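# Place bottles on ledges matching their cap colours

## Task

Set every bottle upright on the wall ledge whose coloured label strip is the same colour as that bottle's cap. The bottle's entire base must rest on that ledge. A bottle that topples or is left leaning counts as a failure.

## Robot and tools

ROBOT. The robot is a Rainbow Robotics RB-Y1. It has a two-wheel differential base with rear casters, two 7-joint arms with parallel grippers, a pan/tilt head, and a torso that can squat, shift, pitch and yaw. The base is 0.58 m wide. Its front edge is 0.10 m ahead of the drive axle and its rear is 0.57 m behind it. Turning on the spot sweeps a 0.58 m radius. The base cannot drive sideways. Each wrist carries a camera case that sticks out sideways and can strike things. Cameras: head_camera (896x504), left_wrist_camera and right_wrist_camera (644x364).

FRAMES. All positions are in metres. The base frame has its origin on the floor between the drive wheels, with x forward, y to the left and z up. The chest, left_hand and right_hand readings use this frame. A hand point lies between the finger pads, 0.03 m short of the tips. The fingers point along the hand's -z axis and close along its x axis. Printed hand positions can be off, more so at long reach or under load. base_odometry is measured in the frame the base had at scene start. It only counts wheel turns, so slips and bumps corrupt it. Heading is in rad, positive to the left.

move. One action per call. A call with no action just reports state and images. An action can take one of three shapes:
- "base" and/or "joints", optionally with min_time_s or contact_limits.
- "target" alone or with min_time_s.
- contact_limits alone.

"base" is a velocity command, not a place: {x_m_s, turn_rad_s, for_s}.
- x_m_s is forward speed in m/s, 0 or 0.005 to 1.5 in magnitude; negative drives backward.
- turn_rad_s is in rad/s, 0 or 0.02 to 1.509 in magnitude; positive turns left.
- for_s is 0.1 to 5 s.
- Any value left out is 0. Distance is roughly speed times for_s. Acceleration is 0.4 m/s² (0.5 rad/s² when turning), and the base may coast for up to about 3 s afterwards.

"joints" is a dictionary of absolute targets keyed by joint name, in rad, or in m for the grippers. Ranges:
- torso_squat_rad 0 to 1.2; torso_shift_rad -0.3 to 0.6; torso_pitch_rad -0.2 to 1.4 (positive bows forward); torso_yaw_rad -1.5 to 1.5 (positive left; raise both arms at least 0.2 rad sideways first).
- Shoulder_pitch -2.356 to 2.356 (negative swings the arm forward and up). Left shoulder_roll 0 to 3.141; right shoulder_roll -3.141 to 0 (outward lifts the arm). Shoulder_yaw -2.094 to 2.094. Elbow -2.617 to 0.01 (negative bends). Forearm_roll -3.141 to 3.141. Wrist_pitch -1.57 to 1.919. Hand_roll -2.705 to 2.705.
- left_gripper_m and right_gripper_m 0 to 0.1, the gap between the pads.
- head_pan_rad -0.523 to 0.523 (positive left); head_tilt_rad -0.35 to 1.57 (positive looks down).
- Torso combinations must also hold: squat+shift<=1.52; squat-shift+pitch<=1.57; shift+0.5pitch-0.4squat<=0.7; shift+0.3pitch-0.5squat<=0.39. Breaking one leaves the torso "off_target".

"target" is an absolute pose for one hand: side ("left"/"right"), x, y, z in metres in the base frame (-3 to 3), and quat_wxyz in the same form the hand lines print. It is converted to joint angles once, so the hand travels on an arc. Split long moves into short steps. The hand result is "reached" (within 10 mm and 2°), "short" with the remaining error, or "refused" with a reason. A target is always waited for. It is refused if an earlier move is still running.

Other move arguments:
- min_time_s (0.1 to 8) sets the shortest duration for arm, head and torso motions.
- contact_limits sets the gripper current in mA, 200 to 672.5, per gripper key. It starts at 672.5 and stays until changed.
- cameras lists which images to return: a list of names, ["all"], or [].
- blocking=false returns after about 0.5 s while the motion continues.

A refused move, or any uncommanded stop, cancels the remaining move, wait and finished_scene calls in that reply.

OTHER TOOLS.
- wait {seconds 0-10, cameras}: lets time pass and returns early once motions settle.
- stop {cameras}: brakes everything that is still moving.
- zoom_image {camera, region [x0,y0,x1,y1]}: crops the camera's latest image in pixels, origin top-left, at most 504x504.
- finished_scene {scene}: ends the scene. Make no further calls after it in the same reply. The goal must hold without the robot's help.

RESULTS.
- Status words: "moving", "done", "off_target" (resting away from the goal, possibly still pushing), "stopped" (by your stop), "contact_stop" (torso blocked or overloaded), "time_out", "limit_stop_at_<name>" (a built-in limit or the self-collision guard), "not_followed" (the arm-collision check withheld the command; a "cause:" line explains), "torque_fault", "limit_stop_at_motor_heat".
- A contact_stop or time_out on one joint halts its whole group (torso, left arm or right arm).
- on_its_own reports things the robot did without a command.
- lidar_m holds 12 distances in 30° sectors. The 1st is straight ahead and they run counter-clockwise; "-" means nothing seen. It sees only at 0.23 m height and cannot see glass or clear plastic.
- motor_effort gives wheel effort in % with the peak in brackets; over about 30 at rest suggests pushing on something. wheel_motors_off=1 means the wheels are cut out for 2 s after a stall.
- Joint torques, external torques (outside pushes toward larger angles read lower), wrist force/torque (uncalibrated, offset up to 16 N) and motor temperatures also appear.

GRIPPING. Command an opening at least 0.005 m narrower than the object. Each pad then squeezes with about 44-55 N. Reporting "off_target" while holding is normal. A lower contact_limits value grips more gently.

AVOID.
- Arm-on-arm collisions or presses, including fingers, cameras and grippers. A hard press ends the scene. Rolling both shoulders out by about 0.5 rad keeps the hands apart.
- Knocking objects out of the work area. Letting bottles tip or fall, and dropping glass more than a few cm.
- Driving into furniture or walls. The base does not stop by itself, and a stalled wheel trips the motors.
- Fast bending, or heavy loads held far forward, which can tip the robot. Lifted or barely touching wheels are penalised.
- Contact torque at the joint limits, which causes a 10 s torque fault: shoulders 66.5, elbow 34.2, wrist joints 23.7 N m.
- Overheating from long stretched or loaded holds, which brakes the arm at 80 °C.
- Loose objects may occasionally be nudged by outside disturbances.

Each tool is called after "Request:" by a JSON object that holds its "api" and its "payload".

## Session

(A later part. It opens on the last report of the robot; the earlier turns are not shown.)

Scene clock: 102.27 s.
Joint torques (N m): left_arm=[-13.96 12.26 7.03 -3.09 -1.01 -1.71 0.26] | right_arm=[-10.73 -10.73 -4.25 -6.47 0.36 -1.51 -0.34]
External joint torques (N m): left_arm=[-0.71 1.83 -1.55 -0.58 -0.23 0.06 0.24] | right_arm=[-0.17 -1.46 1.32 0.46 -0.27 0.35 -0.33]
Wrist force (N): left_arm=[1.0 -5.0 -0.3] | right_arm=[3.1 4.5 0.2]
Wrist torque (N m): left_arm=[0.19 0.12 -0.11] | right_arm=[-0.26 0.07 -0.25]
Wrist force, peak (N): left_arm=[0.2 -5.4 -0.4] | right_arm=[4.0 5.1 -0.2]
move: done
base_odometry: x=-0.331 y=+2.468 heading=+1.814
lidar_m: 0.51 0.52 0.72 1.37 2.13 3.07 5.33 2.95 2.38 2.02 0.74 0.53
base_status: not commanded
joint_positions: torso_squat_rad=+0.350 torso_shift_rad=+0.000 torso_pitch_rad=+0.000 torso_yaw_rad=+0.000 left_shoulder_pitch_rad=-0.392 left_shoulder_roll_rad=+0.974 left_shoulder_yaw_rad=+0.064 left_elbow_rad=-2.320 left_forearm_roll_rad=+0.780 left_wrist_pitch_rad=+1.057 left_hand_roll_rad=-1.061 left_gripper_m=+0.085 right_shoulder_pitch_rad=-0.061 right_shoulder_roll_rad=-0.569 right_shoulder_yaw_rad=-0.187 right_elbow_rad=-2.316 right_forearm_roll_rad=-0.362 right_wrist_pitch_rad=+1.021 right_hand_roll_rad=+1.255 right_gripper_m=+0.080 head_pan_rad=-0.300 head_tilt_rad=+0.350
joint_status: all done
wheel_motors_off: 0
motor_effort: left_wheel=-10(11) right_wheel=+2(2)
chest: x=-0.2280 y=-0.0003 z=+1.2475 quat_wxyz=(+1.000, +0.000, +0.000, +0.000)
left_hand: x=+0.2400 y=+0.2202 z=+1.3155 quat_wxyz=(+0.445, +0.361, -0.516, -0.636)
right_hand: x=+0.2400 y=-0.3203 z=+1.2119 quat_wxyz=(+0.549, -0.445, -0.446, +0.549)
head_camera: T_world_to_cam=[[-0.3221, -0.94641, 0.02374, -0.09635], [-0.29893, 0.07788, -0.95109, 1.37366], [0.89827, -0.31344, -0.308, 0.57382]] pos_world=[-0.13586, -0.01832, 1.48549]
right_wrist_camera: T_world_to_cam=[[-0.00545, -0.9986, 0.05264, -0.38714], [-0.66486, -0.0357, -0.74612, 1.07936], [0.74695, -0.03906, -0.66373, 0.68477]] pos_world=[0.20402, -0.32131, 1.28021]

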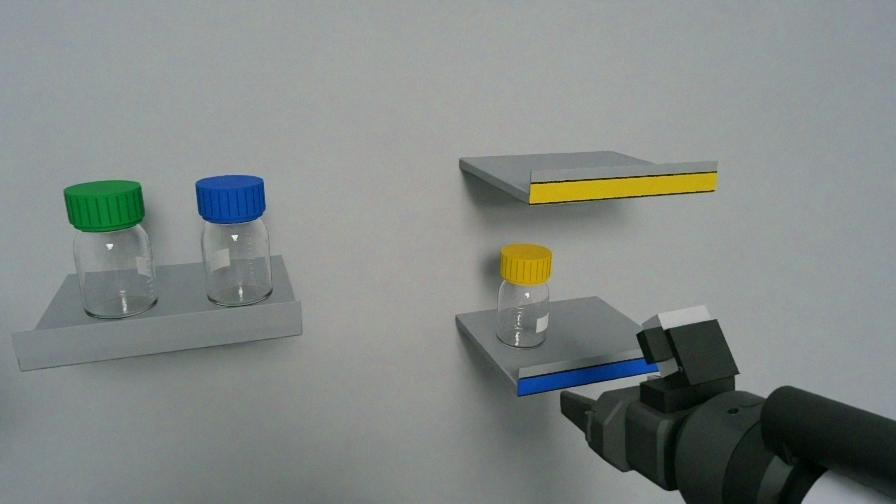

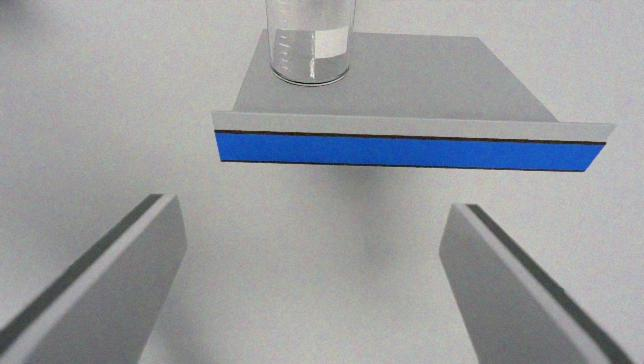

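Request:
{"api": "move", "payload": {"target": {"side": "right", "x": 0.335, "y": -0.317, "z": 1.235, "quat_wxyz": [0.5495, -0.445, -0.445, 0.5495]}, "min_time_s": 0.7}}

Request:
{"api": "move", "payload": {"target": {"side": "right", "x": 0.414, "y": -0.316, "z": 1.23, "quat_wxyz": [0.5495, -0.445, -0.445, 0.5495]}, "min_time_s": 0.7, "cameras": ["right_wrist_camera"]}}

Scene clock: 104.07 s.
Joint torques (N m): left_arm=[-13.85 11.52 7.28 -2.57 -0.83 -1.9 0.29] | right_arm=[-15.6 -11.48 -4.27 -6.79 0.45 -1.76 0.24]
External joint torques (N m): left_arm=[-0.6 1.09 -1.3 -0.07 -0.06 -0.13 0.28] | right_arm=[0.8 -1.14 1.59 0.56 -0.14 0.11 0.24]
Wrist force (N): left_arm=[0.6 -5.1 -0.1] | right_arm=[3.3 4.7 -0.7]
Wrist torque (N m): left_arm=[0.20 0.06 -0.11] | right_arm=[-0.30 0.11 -0.28]
Wrist force, peak (N): left_arm=[1.0 -5.1 -0.3] | right_arm=[4.0 5.0 -0.9]
move: done
base_odometry: x=-0.331 y=+2.468 heading=+1.814
lidar_m: 0.50 0.53 0.73 1.38 2.14 3.06 5.33 2.94 2.38 2.02 0.73 0.53
base_status: not commanded
joint_positions: torso_squat_rad=+0.350 torso_shift_rad=+0.000 torso_pitch_rad=+0.000 torso_yaw_rad=+0.000 left_shoulder_pitch_rad=-0.392 left_shoulder_roll_rad=+0.974 left_shoulder_yaw_rad=+0.064 left_elbow_rad=-2.320 left_forearm_roll_rad=+0.780 left_wrist_pitch_rad=+1.057 left_hand_roll_rad=-1.061 left_gripper_m=+0.085 right_shoulder_pitch_rad=-0.406 right_shoulder_roll_rad=-0.583 right_shoulder_yaw_rad=-0.096 right_elbow_rad=-1.937 right_forearm_roll_rad=-0.340 right_wrist_pitch_rad=+0.982 right_hand_roll_rad=+1.282 right_gripper_m=+0.080 head_pan_rad=-0.300 head_tilt_rad=+0.350
joint_status: all done
wheel_motors_off: 0
motor_effort: left_wheel=-10(10) right_wheel=+2(2)
chest: x=-0.2280 y=-0.0002 z=+1.2475 quat_wxyz=(+1.000, +0.000, +0.000, +0.000)
left_hand: x=+0.2400 y=+0.2203 z=+1.3155 quat_wxyz=(+0.445, +0.361, -0.516, -0.636)
right_hand: x=+0.3342 y=-0.3169 z=+1.2352 quat_wxyz=(+0.550, -0.445, -0.445, +0.549)
right_hand_status: reached (checked arc that bows 8 mm and turns the hand up to 1 deg, planned for 0.7 s): 1 mm and 0.0 deg off.
pictures: none

Scene clock: 105.57 s.
Joint torques (N m): left_arm=[-13.73 11.54 7.46 -2.49 -0.76 -1.76 0.24] | right_arm=[-20.04 -11.9 -3.16 -7.65 0.3 -1.56 0.09]
External joint torques (N m): left_arm=[-0.48 1.11 -1.12 0.02 0.01 0.01 0.23] | right_arm=[0.6 -1.07 2.12 0.8 -0.14 0.35 0.1]
Wrist force (N): left_arm=[0.7 -4.9 -0.3] | right_arm=[2.7 5.0 -0.6]
Wrist torque (N m): left_arm=[0.19 0.10 -0.09] | right_arm=[-0.31 0.05 -0.31]
Wrist force, peak (N): left_arm=[0.9 -5.1 -0.8] | right_arm=[4.0 5.9 -0.4]
move: done
base_odometry: x=-0.331 y=+2.468 heading=+1.814
lidar_m: 0.51 0.53 0.73 1.37 2.14 3.07 5.33 2.93 2.38 2.02 0.73 0.53
base_status: not commanded
joint_positions: torso_squat_rad=+0.350 torso_shift_rad=+0.000 torso_pitch_rad=+0.000 torso_yaw_rad=+0.000 left_shoulder_pitch_rad=-0.392 left_shoulder_roll_rad=+0.974 left_shoulder_yaw_rad=+0.064 left_elbow_rad=-2.320 left_forearm_roll_rad=+0.780 left_wrist_pitch_rad=+1.057 left_hand_roll_rad=-1.061 left_gripper_m=+0.085 right_shoulder_pitch_rad=-0.645 right_shoulder_roll_rad=-0.544 right_shoulder_yaw_rad=-0.039 right_elbow_rad=-1.515 right_forearm_roll_rad=-0.338 right_wrist_pitch_rad=+0.803 right_hand_roll_rad=+1.366 right_gripper_m=+0.080 head_pan_rad=-0.300 head_tilt_rad=+0.350
joint_status: all done
wheel_motors_off: 0
motor_effort: left_wheel=-10(11) right_wheel=+0(2)
chest: x=-0.2280 y=-0.0002 z=+1.2475 quat_wxyz=(+1.000, +0.000, +0.000, +0.000)
left_hand: x=+0.2400 y=+0.2203 z=+1.3155 quat_wxyz=(+0.445, +0.361, -0.516, -0.636)
right_hand: x=+0.4132 y=-0.3161 z=+1.2303 quat_wxyz=(+0.550, -0.445, -0.445, +0.549)
right_hand_status: reached (checked arc that bows 17 mm and turns the hand up to 2 deg, planned for 0.7 s): 1 mm and 0.1 deg off.
right_wrist_camera: T_world_to_cam=[[-0.00667, -0.99853, 0.05376, -0.38375], [-0.66559, -0.03569, -0.74546, 1.20789], [0.74629, -0.04076, -0.66438, 0.56826]] pos_world=[0.37732, -0.31692, 1.29861]

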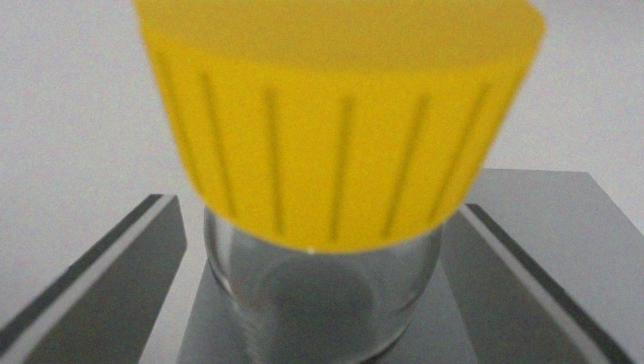

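Request:
{"api": "move", "payload": {"joints": {"right_gripper_m": 0.04}}}

Request:
{"api": "move", "payload": {"target": {"side": "right", "x": 0.409, "y": -0.316, "z": 1.239, "quat_wxyz": [0.5495, -0.445, -0.445, 0.5495]}, "min_time_s": 0.4}}

Request:
{"api": "move", "payload": {"target": {"side": "right", "x": 0.368, "y": -0.316, "z": 1.243, "quat_wxyz": [0.5495, -0.445, -0.445, 0.5495]}, "min_time_s": 0.5, "cameras": ["right_wrist_camera"]}}

Request:
{"api": "move", "payload": {"target": {"side": "right", "x": 0.355, "y": -0.317, "z": 1.265, "quat_wxyz": [0.5495, -0.445, -0.445, 0.5495]}, "min_time_s": 0.5}}

Request:
{"api": "move", "payload": {"target": {"side": "right", "x": 0.265, "y": -0.33, "z": 1.275, "quat_wxyz": [0.5495, -0.445, -0.445, 0.5495]}, "min_time_s": 0.7}}

Request:
{"api": "move", "payload": {"target": {"side": "right", "x": 0.265, "y": -0.37, "z": 1.457, "quat_wxyz": [0.5495, -0.445, -0.445, 0.5495]}, "min_time_s": 1.0, "cameras": ["right_wrist_camera", "head_camera"]}}

Scene clock: 107.30 s.
Joint torques (N m): left_arm=[-13.63 11.64 7.19 -2.54 -0.88 -1.85 0.35] | right_arm=[-19.24 -11.87 -3.34 -7.55 0.27 -1.64 0.05]
External joint torques (N m): left_arm=[-0.38 1.21 -1.39 -0.03 -0.11 -0.09 0.33] | right_arm=[1.4 -1.04 1.94 0.89 -0.16 0.28 0.06]
Wrist force (N): left_arm=[0.8 -4.8 -0.2] | right_arm=[3.8 5.1 0.8]
Wrist torque (N m): left_arm=[0.18 0.10 -0.09] | right_arm=[-0.37 0.16 -0.33]
Wrist force, peak (N): left_arm=[1.1 -5.2 0.0] | right_arm=[3.5 5.3 -0.9]
move: off_target
base_odometry: x=-0.331 y=+2.468 heading=+1.814
lidar_m: 0.51 0.53 0.72 1.38 2.14 3.07 5.33 2.94 2.39 2.02 0.74 0.53
base_status: not commanded
joint_positions: torso_squat_rad=+0.350 torso_shift_rad=+0.000 torso_pitch_rad=+0.000 torso_yaw_rad=+0.000 left_shoulder_pitch_rad=-0.392 left_shoulder_roll_rad=+0.974 left_shoulder_yaw_rad=+0.064 left_elbow_rad=-2.320 left_forearm_roll_rad=+0.780 left_wrist_pitch_rad=+1.057 left_hand_roll_rad=-1.061 left_gripper_m=+0.085 right_shoulder_pitch_rad=-0.645 right_shoulder_roll_rad=-0.544 right_shoulder_yaw_rad=-0.039 right_elbow_rad=-1.515 right_forearm_roll_rad=-0.338 right_wrist_pitch_rad=+0.803 right_hand_roll_rad=+1.366 right_gripper_m=+0.055 head_pan_rad=-0.300 head_tilt_rad=+0.350
joint_status: right_gripper_m off_target (ended at +0.055, target +0.040)
wheel_motors_off: 0
motor_effort: left_wheel=-9(10) right_wheel=+1(2)
chest: x=-0.2280 y=-0.0002 z=+1.2475 quat_wxyz=(+1.000, +0.000, +0.000, +0.000)
left_hand: x=+0.2400 y=+0.2203 z=+1.3155 quat_wxyz=(+0.445, +0.361, -0.516, -0.636)
right_hand: x=+0.4132 y=-0.3161 z=+1.2303 quat_wxyz=(+0.550, -0.445, -0.445, +0.549)
pictures: none

Scene clock: 108.03 s.
Joint torques (N m): left_arm=[-13.76 11.44 7.62 -2.57 -0.84 -1.87 0.34] | right_arm=[-21.42 -13.41 -5.91 -8.54 0.26 -1.99 -0.15]
External joint torques (N m): left_arm=[-0.51 1.01 -0.95 -0.07 -0.07 -0.11 0.32] | right_arm=[-0.89 -2.54 -0.56 -0.24 -0.18 -0.08 -0.15]
Wrist force (N): left_arm=[0.8 -5.0 -0.3] | right_arm=[2.1 6.2 -1.0]
Wrist torque (N m): left_arm=[0.18 0.09 -0.09] | right_arm=[-0.23 -0.01 -0.12]
Wrist force, peak (N): left_arm=[0.9 -5.1 -0.5] | right_arm=[3.5 6.1 -1.2]
move: done
base_odometry: x=-0.331 y=+2.468 heading=+1.814
lidar_m: 0.50 0.53 0.73 1.37 2.14 3.07 5.33 2.94 2.38 2.02 0.73 0.53
base_status: not commanded
joint_positions: torso_squat_rad=+0.350 torso_shift_rad=+0.000 torso_pitch_rad=+0.000 torso_yaw_rad=+0.000 left_shoulder_pitch_rad=-0.392 left_shoulder_roll_rad=+0.974 left_shoulder_yaw_rad=+0.064 left_elbow_rad=-2.320 left_forearm_roll_rad=+0.780 left_wrist_pitch_rad=+1.057 left_hand_roll_rad=-1.061 left_gripper_m=+0.085 right_shoulder_pitch_rad=-0.646 right_shoulder_roll_rad=-0.553 right_shoulder_yaw_rad=-0.044 right_elbow_rad=-1.544 right_forearm_roll_rad=-0.344 right_wrist_pitch_rad=+0.834 right_hand_roll_rad=+1.361 right_gripper_m=+0.055 head_pan_rad=-0.300 head_tilt_rad=+0.350
joint_status: all done
wheel_motors_off: 0
motor_effort: left_wheel=-10(10) right_wheel=+1(2)
chest: x=-0.2280 y=-0.0002 z=+1.2475 quat_wxyz=(+1.000, +0.000, +0.000, +0.000)
left_hand: x=+0.2400 y=+0.2203 z=+1.3155 quat_wxyz=(+0.445, +0.361, -0.516, -0.636)
right_hand: x=+0.4093 y=-0.3158 z=+1.2384 quat_wxyz=(+0.549, -0.445, -0.445, +0.550)
right_hand_status: reached (checked arc that bows 1 mm and turns the hand up to 0 deg, planned for 0.4 s): 1 mm and 0.0 deg off.
pictures: none

Scene clock: 109.03 s.
Joint torques (N m): left_arm=[-13.8 11.54 7.24 -2.67 -0.77 -1.77 0.29] | right_arm=[-18.78 -12.05 -5.73 -7.56 0.56 -2.15 0]
External joint torques (N m): left_arm=[-0.55 1.11 -1.34 -0.17 0 0 0.28] | right_arm=[-0.38 -1.4 0.03 0.11 0.03 -0.26 0.01]
Wrist force (N): left_arm=[0.5 -4.9 -0.2] | right_arm=[3.5 6.1 -0.6]
Wrist torque (N m): left_arm=[0.17 0.06 -0.09] | right_arm=[-0.23 0.11 -0.15]
Wrist force, peak (N): left_arm=[0.8 -5.3 -0.6] | right_arm=[4.2 7.5 -0.6]
move: done
base_odometry: x=-0.331 y=+2.468 heading=+1.814
lidar_m: 0.50 0.53 0.72 1.38 2.14 3.07 5.33 2.94 2.38 2.02 0.74 0.54
base_status: not commanded
joint_positions: torso_squat_rad=+0.350 torso_shift_rad=+0.000 torso_pitch_rad=+0.000 torso_yaw_rad=+0.000 left_shoulder_pitch_rad=-0.392 left_shoulder_roll_rad=+0.974 left_shoulder_yaw_rad=+0.064 left_elbow_rad=-2.320 left_forearm_roll_rad=+0.780 left_wrist_pitch_rad=+1.057 left_hand_roll_rad=-1.061 left_gripper_m=+0.085 right_shoulder_pitch_rad=-0.526 right_shoulder_roll_rad=-0.578 right_shoulder_yaw_rad=-0.070 right_elbow_rad=-1.771 right_forearm_roll_rad=-0.343 right_wrist_pitch_rad=+0.938 right_hand_roll_rad=+1.309 right_gripper_m=+0.055 head_pan_rad=-0.300 head_tilt_rad=+0.350
joint_status: all done
wheel_motors_off: 0
motor_effort: left_wheel=-10(11) right_wheel=+1(2)
chest: x=-0.2280 y=-0.0002 z=+1.2475 quat_wxyz=(+1.000, +0.000, +0.000, +0.000)
left_hand: x=+0.2400 y=+0.2203 z=+1.3155 quat_wxyz=(+0.445, +0.361, -0.516, -0.636)
right_hand: x=+0.3687 y=-0.3159 z=+1.2428 quat_wxyz=(+0.549, -0.445, -0.445, +0.550)
right_hand_status: reached (checked arc that bows 9 mm and turns the hand up to 1 deg, planned for 0.6 s): 1 mm and 0.0 deg off.
right_wrist_camera: T_world_to_cam=[[-0.00532, -0.99852, 0.05406, -0.38546], [-0.66599, -0.03679, -0.74505, 1.18691], [0.74594, -0.03997, -0.66481, 0.61064]] pos_world=[0.33292, -0.31682, 1.31111]

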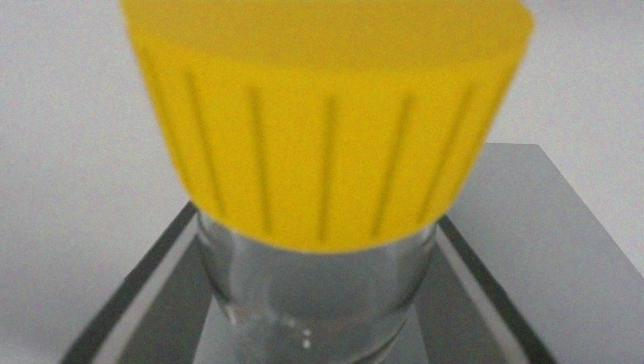

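Scene clock: 109.87 s.
Joint torques (N m): left_arm=[-13.72 11.4 7.43 -2.81 -0.73 -1.85 0.31] | right_arm=[-18.96 -12.64 -6.44 -7.01 0.37 -1.9 -0.25]
External joint torques (N m): left_arm=[-0.47 0.97 -1.14 -0.3 0.04 -0.09 0.29] | right_arm=[-0.99 -1.82 -0.58 0.08 -0.21 -0.03 -0.24]
Wrist force (N): left_arm=[1.0 -4.8 -0.3] | right_arm=[3.2 6.2 -1.1]
Wrist torque (N m): left_arm=[0.15 0.13 -0.09] | right_arm=[-0.23 0.13 -0.09]
Wrist force, peak (N): left_arm=[0.5 -5.1 -0.2] | right_arm=[3.9 6.6 -1.6]
move: done
base_odometry: x=-0.331 y=+2.468 heading=+1.814
lidar_m: 0.50 0.53 0.72 1.38 2.14 3.06 5.33 2.94 2.38 2.02 0.73 0.53
base_status: not commanded
joint_positions: torso_squat_rad=+0.350 torso_shift_rad=+0.000 torso_pitch_rad=+0.000 torso_yaw_rad=+0.000 left_shoulder_pitch_rad=-0.392 left_shoulder_roll_rad=+0.974 left_shoulder_yaw_rad=+0.064 left_elbow_rad=-2.320 left_forearm_roll_rad=+0.780 left_wrist_pitch_rad=+1.057 left_hand_roll_rad=-1.061 left_gripper_m=+0.085 right_shoulder_pitch_rad=-0.531 right_shoulder_roll_rad=-0.608 right_shoulder_yaw_rad=-0.092 right_elbow_rad=-1.847 right_forearm_roll_rad=-0.367 right_wrist_pitch_rad=+1.022 right_hand_roll_rad=+1.292 right_gripper_m=+0.055 head_pan_rad=-0.300 head_tilt_rad=+0.350
joint_status: all done
wheel_motors_off: 0
motor_effort: left_wheel=-10(10) right_wheel=+1(2)
chest: x=-0.2280 y=-0.0002 z=+1.2475 quat_wxyz=(+1.000, +0.000, +0.000, +0.000)
left_hand: x=+0.2400 y=+0.2203 z=+1.3155 quat_wxyz=(+0.445, +0.361, -0.516, -0.636)
right_hand: x=+0.3550 y=-0.3169 z=+1.2646 quat_wxyz=(+0.550, -0.445, -0.445, +0.550)
right_hand_status: reached (checked arc that bows 2 mm and turns the hand up to 0 deg, planned for 0.5 s): 0 mm and 0.0 deg off.
pictures: none

Scene clock: 111.47 s.
Joint torques (N m): left_arm=[-13.71 11.37 7.23 -2.59 -0.86 -1.94 0.2] | right_arm=[-13.59 -12.49 -5.57 -5.47 0.68 -2.15 -0.01]
External joint torques (N m): left_arm=[-0.46 0.94 -1.35 -0.08 -0.08 -0.17 0.19] | right_arm=[-0.4 -1.39 0.54 -0.04 -0.04 -0.31 0]
Wrist force (N): left_arm=[0.7 -4.7 -0.1] | right_arm=[2.9 6.0 -1.5]
Wrist torque (N m): left_arm=[0.16 0.09 -0.08] | right_arm=[-0.24 0.04 -0.09]
Wrist force, peak (N): left_arm=[1.1 -5.2 0.2] | right_arm=[3.7 6.5 -1.1]
move: done
base_odometry: x=-0.331 y=+2.468 heading=+1.814
lidar_m: 0.50 0.53 0.73 1.37 2.14 3.06 5.34 2.93 2.38 2.02 0.73 0.53
base_status: not commanded
joint_positions: torso_squat_rad=+0.350 torso_shift_rad=+0.000 torso_pitch_rad=+0.000 torso_yaw_rad=+0.000 left_shoulder_pitch_rad=-0.392 left_shoulder_roll_rad=+0.974 left_shoulder_yaw_rad=+0.064 left_elbow_rad=-2.320 left_forearm_roll_rad=+0.780 left_wrist_pitch_rad=+1.057 left_hand_roll_rad=-1.061 left_gripper_m=+0.085 right_shoulder_pitch_rad=-0.286 right_shoulder_roll_rad=-0.689 right_shoulder_yaw_rad=-0.228 right_elbow_rad=-2.234 right_forearm_roll_rad=-0.467 right_wrist_pitch_rad=+1.178 right_hand_roll_rad=+1.219 right_gripper_m=+0.055 head_pan_rad=-0.300 head_tilt_rad=+0.350
joint_status: all done
wheel_motors_off: 0
motor_effort: left_wheel=-10(10) right_wheel=+0(2)
chest: x=-0.2280 y=-0.0002 z=+1.2475 quat_wxyz=(+1.000, +0.000, +0.000, +0.000)
left_hand: x=+0.2400 y=+0.2203 z=+1.3155 quat_wxyz=(+0.445, +0.361, -0.516, -0.636)
right_hand: x=+0.2654 y=-0.3298 z=+1.2748 quat_wxyz=(+0.550, -0.445, -0.445, +0.550)
right_hand_status: reached (checked arc that bows 15 mm and turns the hand up to 2 deg, planned for 0.7 s): 0 mm and 0.0 deg off.
pictures: none

Scene clock: 112.80 s.
Joint torques (N m): left_arm=[-13.89 11.7 7.26 -2.74 -0.74 -1.88 0.33] | right_arm=[-16.36 -14.8 -5.76 -2.16 0.77 -2.07 0.25]
External joint torques (N m): left_arm=[-0.64 1.26 -1.32 -0.24 0.04 -0.12 0.32] | right_arm=[-0.79 -1.8 -0.09 0.12 0.08 -0.22 0.26]
Wrist force (N): left_arm=[0.8 -5.0 -0.3] | right_arm=[2.9 5.6 -1.0]
Wrist torque (N m): left_arm=[0.20 0.10 -0.09] | right_arm=[-0.17 0.10 -0.26]
Wrist force, peak (N): left_arm=[0.5 -5.3 -0.5] | right_arm=[4.4 6.7 -1.1]
move: done
base_odometry: x=-0.331 y=+2.468 heading=+1.814
lidar_m: 0.51 0.53 0.73 1.38 2.15 3.06 5.33 2.94 2.38 2.02 0.73 0.53
base_status: not commanded
joint_positions: torso_squat_rad=+0.350 torso_shift_rad=+0.000 torso_pitch_rad=+0.000 torso_yaw_rad=+0.000 left_shoulder_pitch_rad=-0.392 left_shoulder_roll_rad=+0.974 left_shoulder_yaw_rad=+0.064 left_elbow_rad=-2.320 left_forearm_roll_rad=+0.780 left_wrist_pitch_rad=+1.057 left_hand_roll_rad=-1.061 left_gripper_m=+0.085 right_shoulder_pitch_rad=-0.809 right_shoulder_roll_rad=-1.029 right_shoulder_yaw_rad=-0.307 right_elbow_rad=-1.930 right_forearm_roll_rad=-0.807 right_wrist_pitch_rad=+1.475 right_hand_roll_rad=+1.235 right_gripper_m=+0.055 head_pan_rad=-0.300 head_tilt_rad=+0.350
joint_status: all done
wheel_motors_off: 0
motor_effort: left_wheel=-10(10) right_wheel=+1(2)
chest: x=-0.2280 y=-0.0002 z=+1.2475 quat_wxyz=(+1.000, +0.000, +0.000, +0.000)
left_hand: x=+0.2400 y=+0.2203 z=+1.3155 quat_wxyz=(+0.445, +0.361, -0.516, -0.636)
right_hand: x=+0.2650 y=-0.3700 z=+1.4569 quat_wxyz=(+0.550, -0.445, -0.445, +0.550)
right_hand_status: reached (checked arc that bows 17 mm and turns the hand up to 3 deg, planned for 1.0 s): 0 mm and 0.0 deg off.
pictures: head_camera, right_wrist_camera
head_camera: T_world_to_cam=[[-0.32207, -0.94642, 0.02382, -0.09639], [-0.29896, 0.0778, -0.95109, 1.37364], [0.89827, -0.31344, -0.308, 0.57385]] pos_world=[-0.13586, -0.01822, 1.48549]
right_wrist_camera: T_world_to_cam=[[-0.00588, -0.99852, 0.05403, -0.45143], [-0.666, -0.03639, -0.74506, 1.27554], [0.74593, -0.04036, -0.6648, 0.82801]] pos_world=[0.22922, -0.37092, 1.52521]

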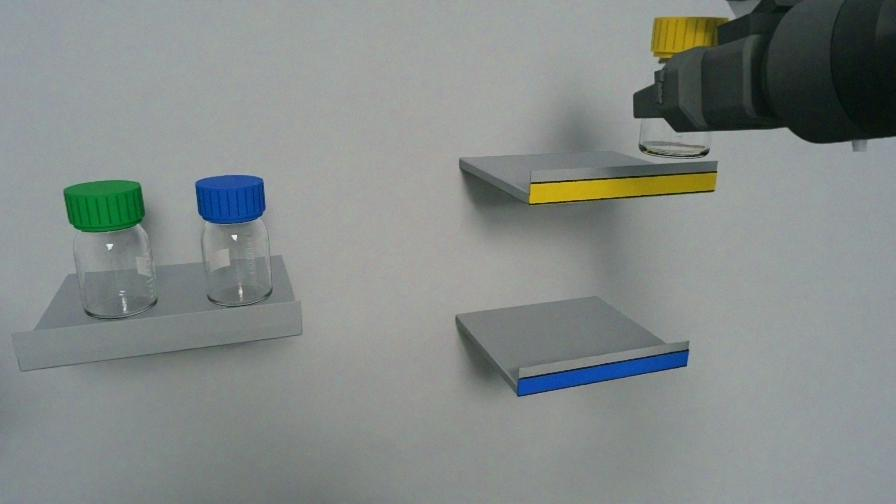

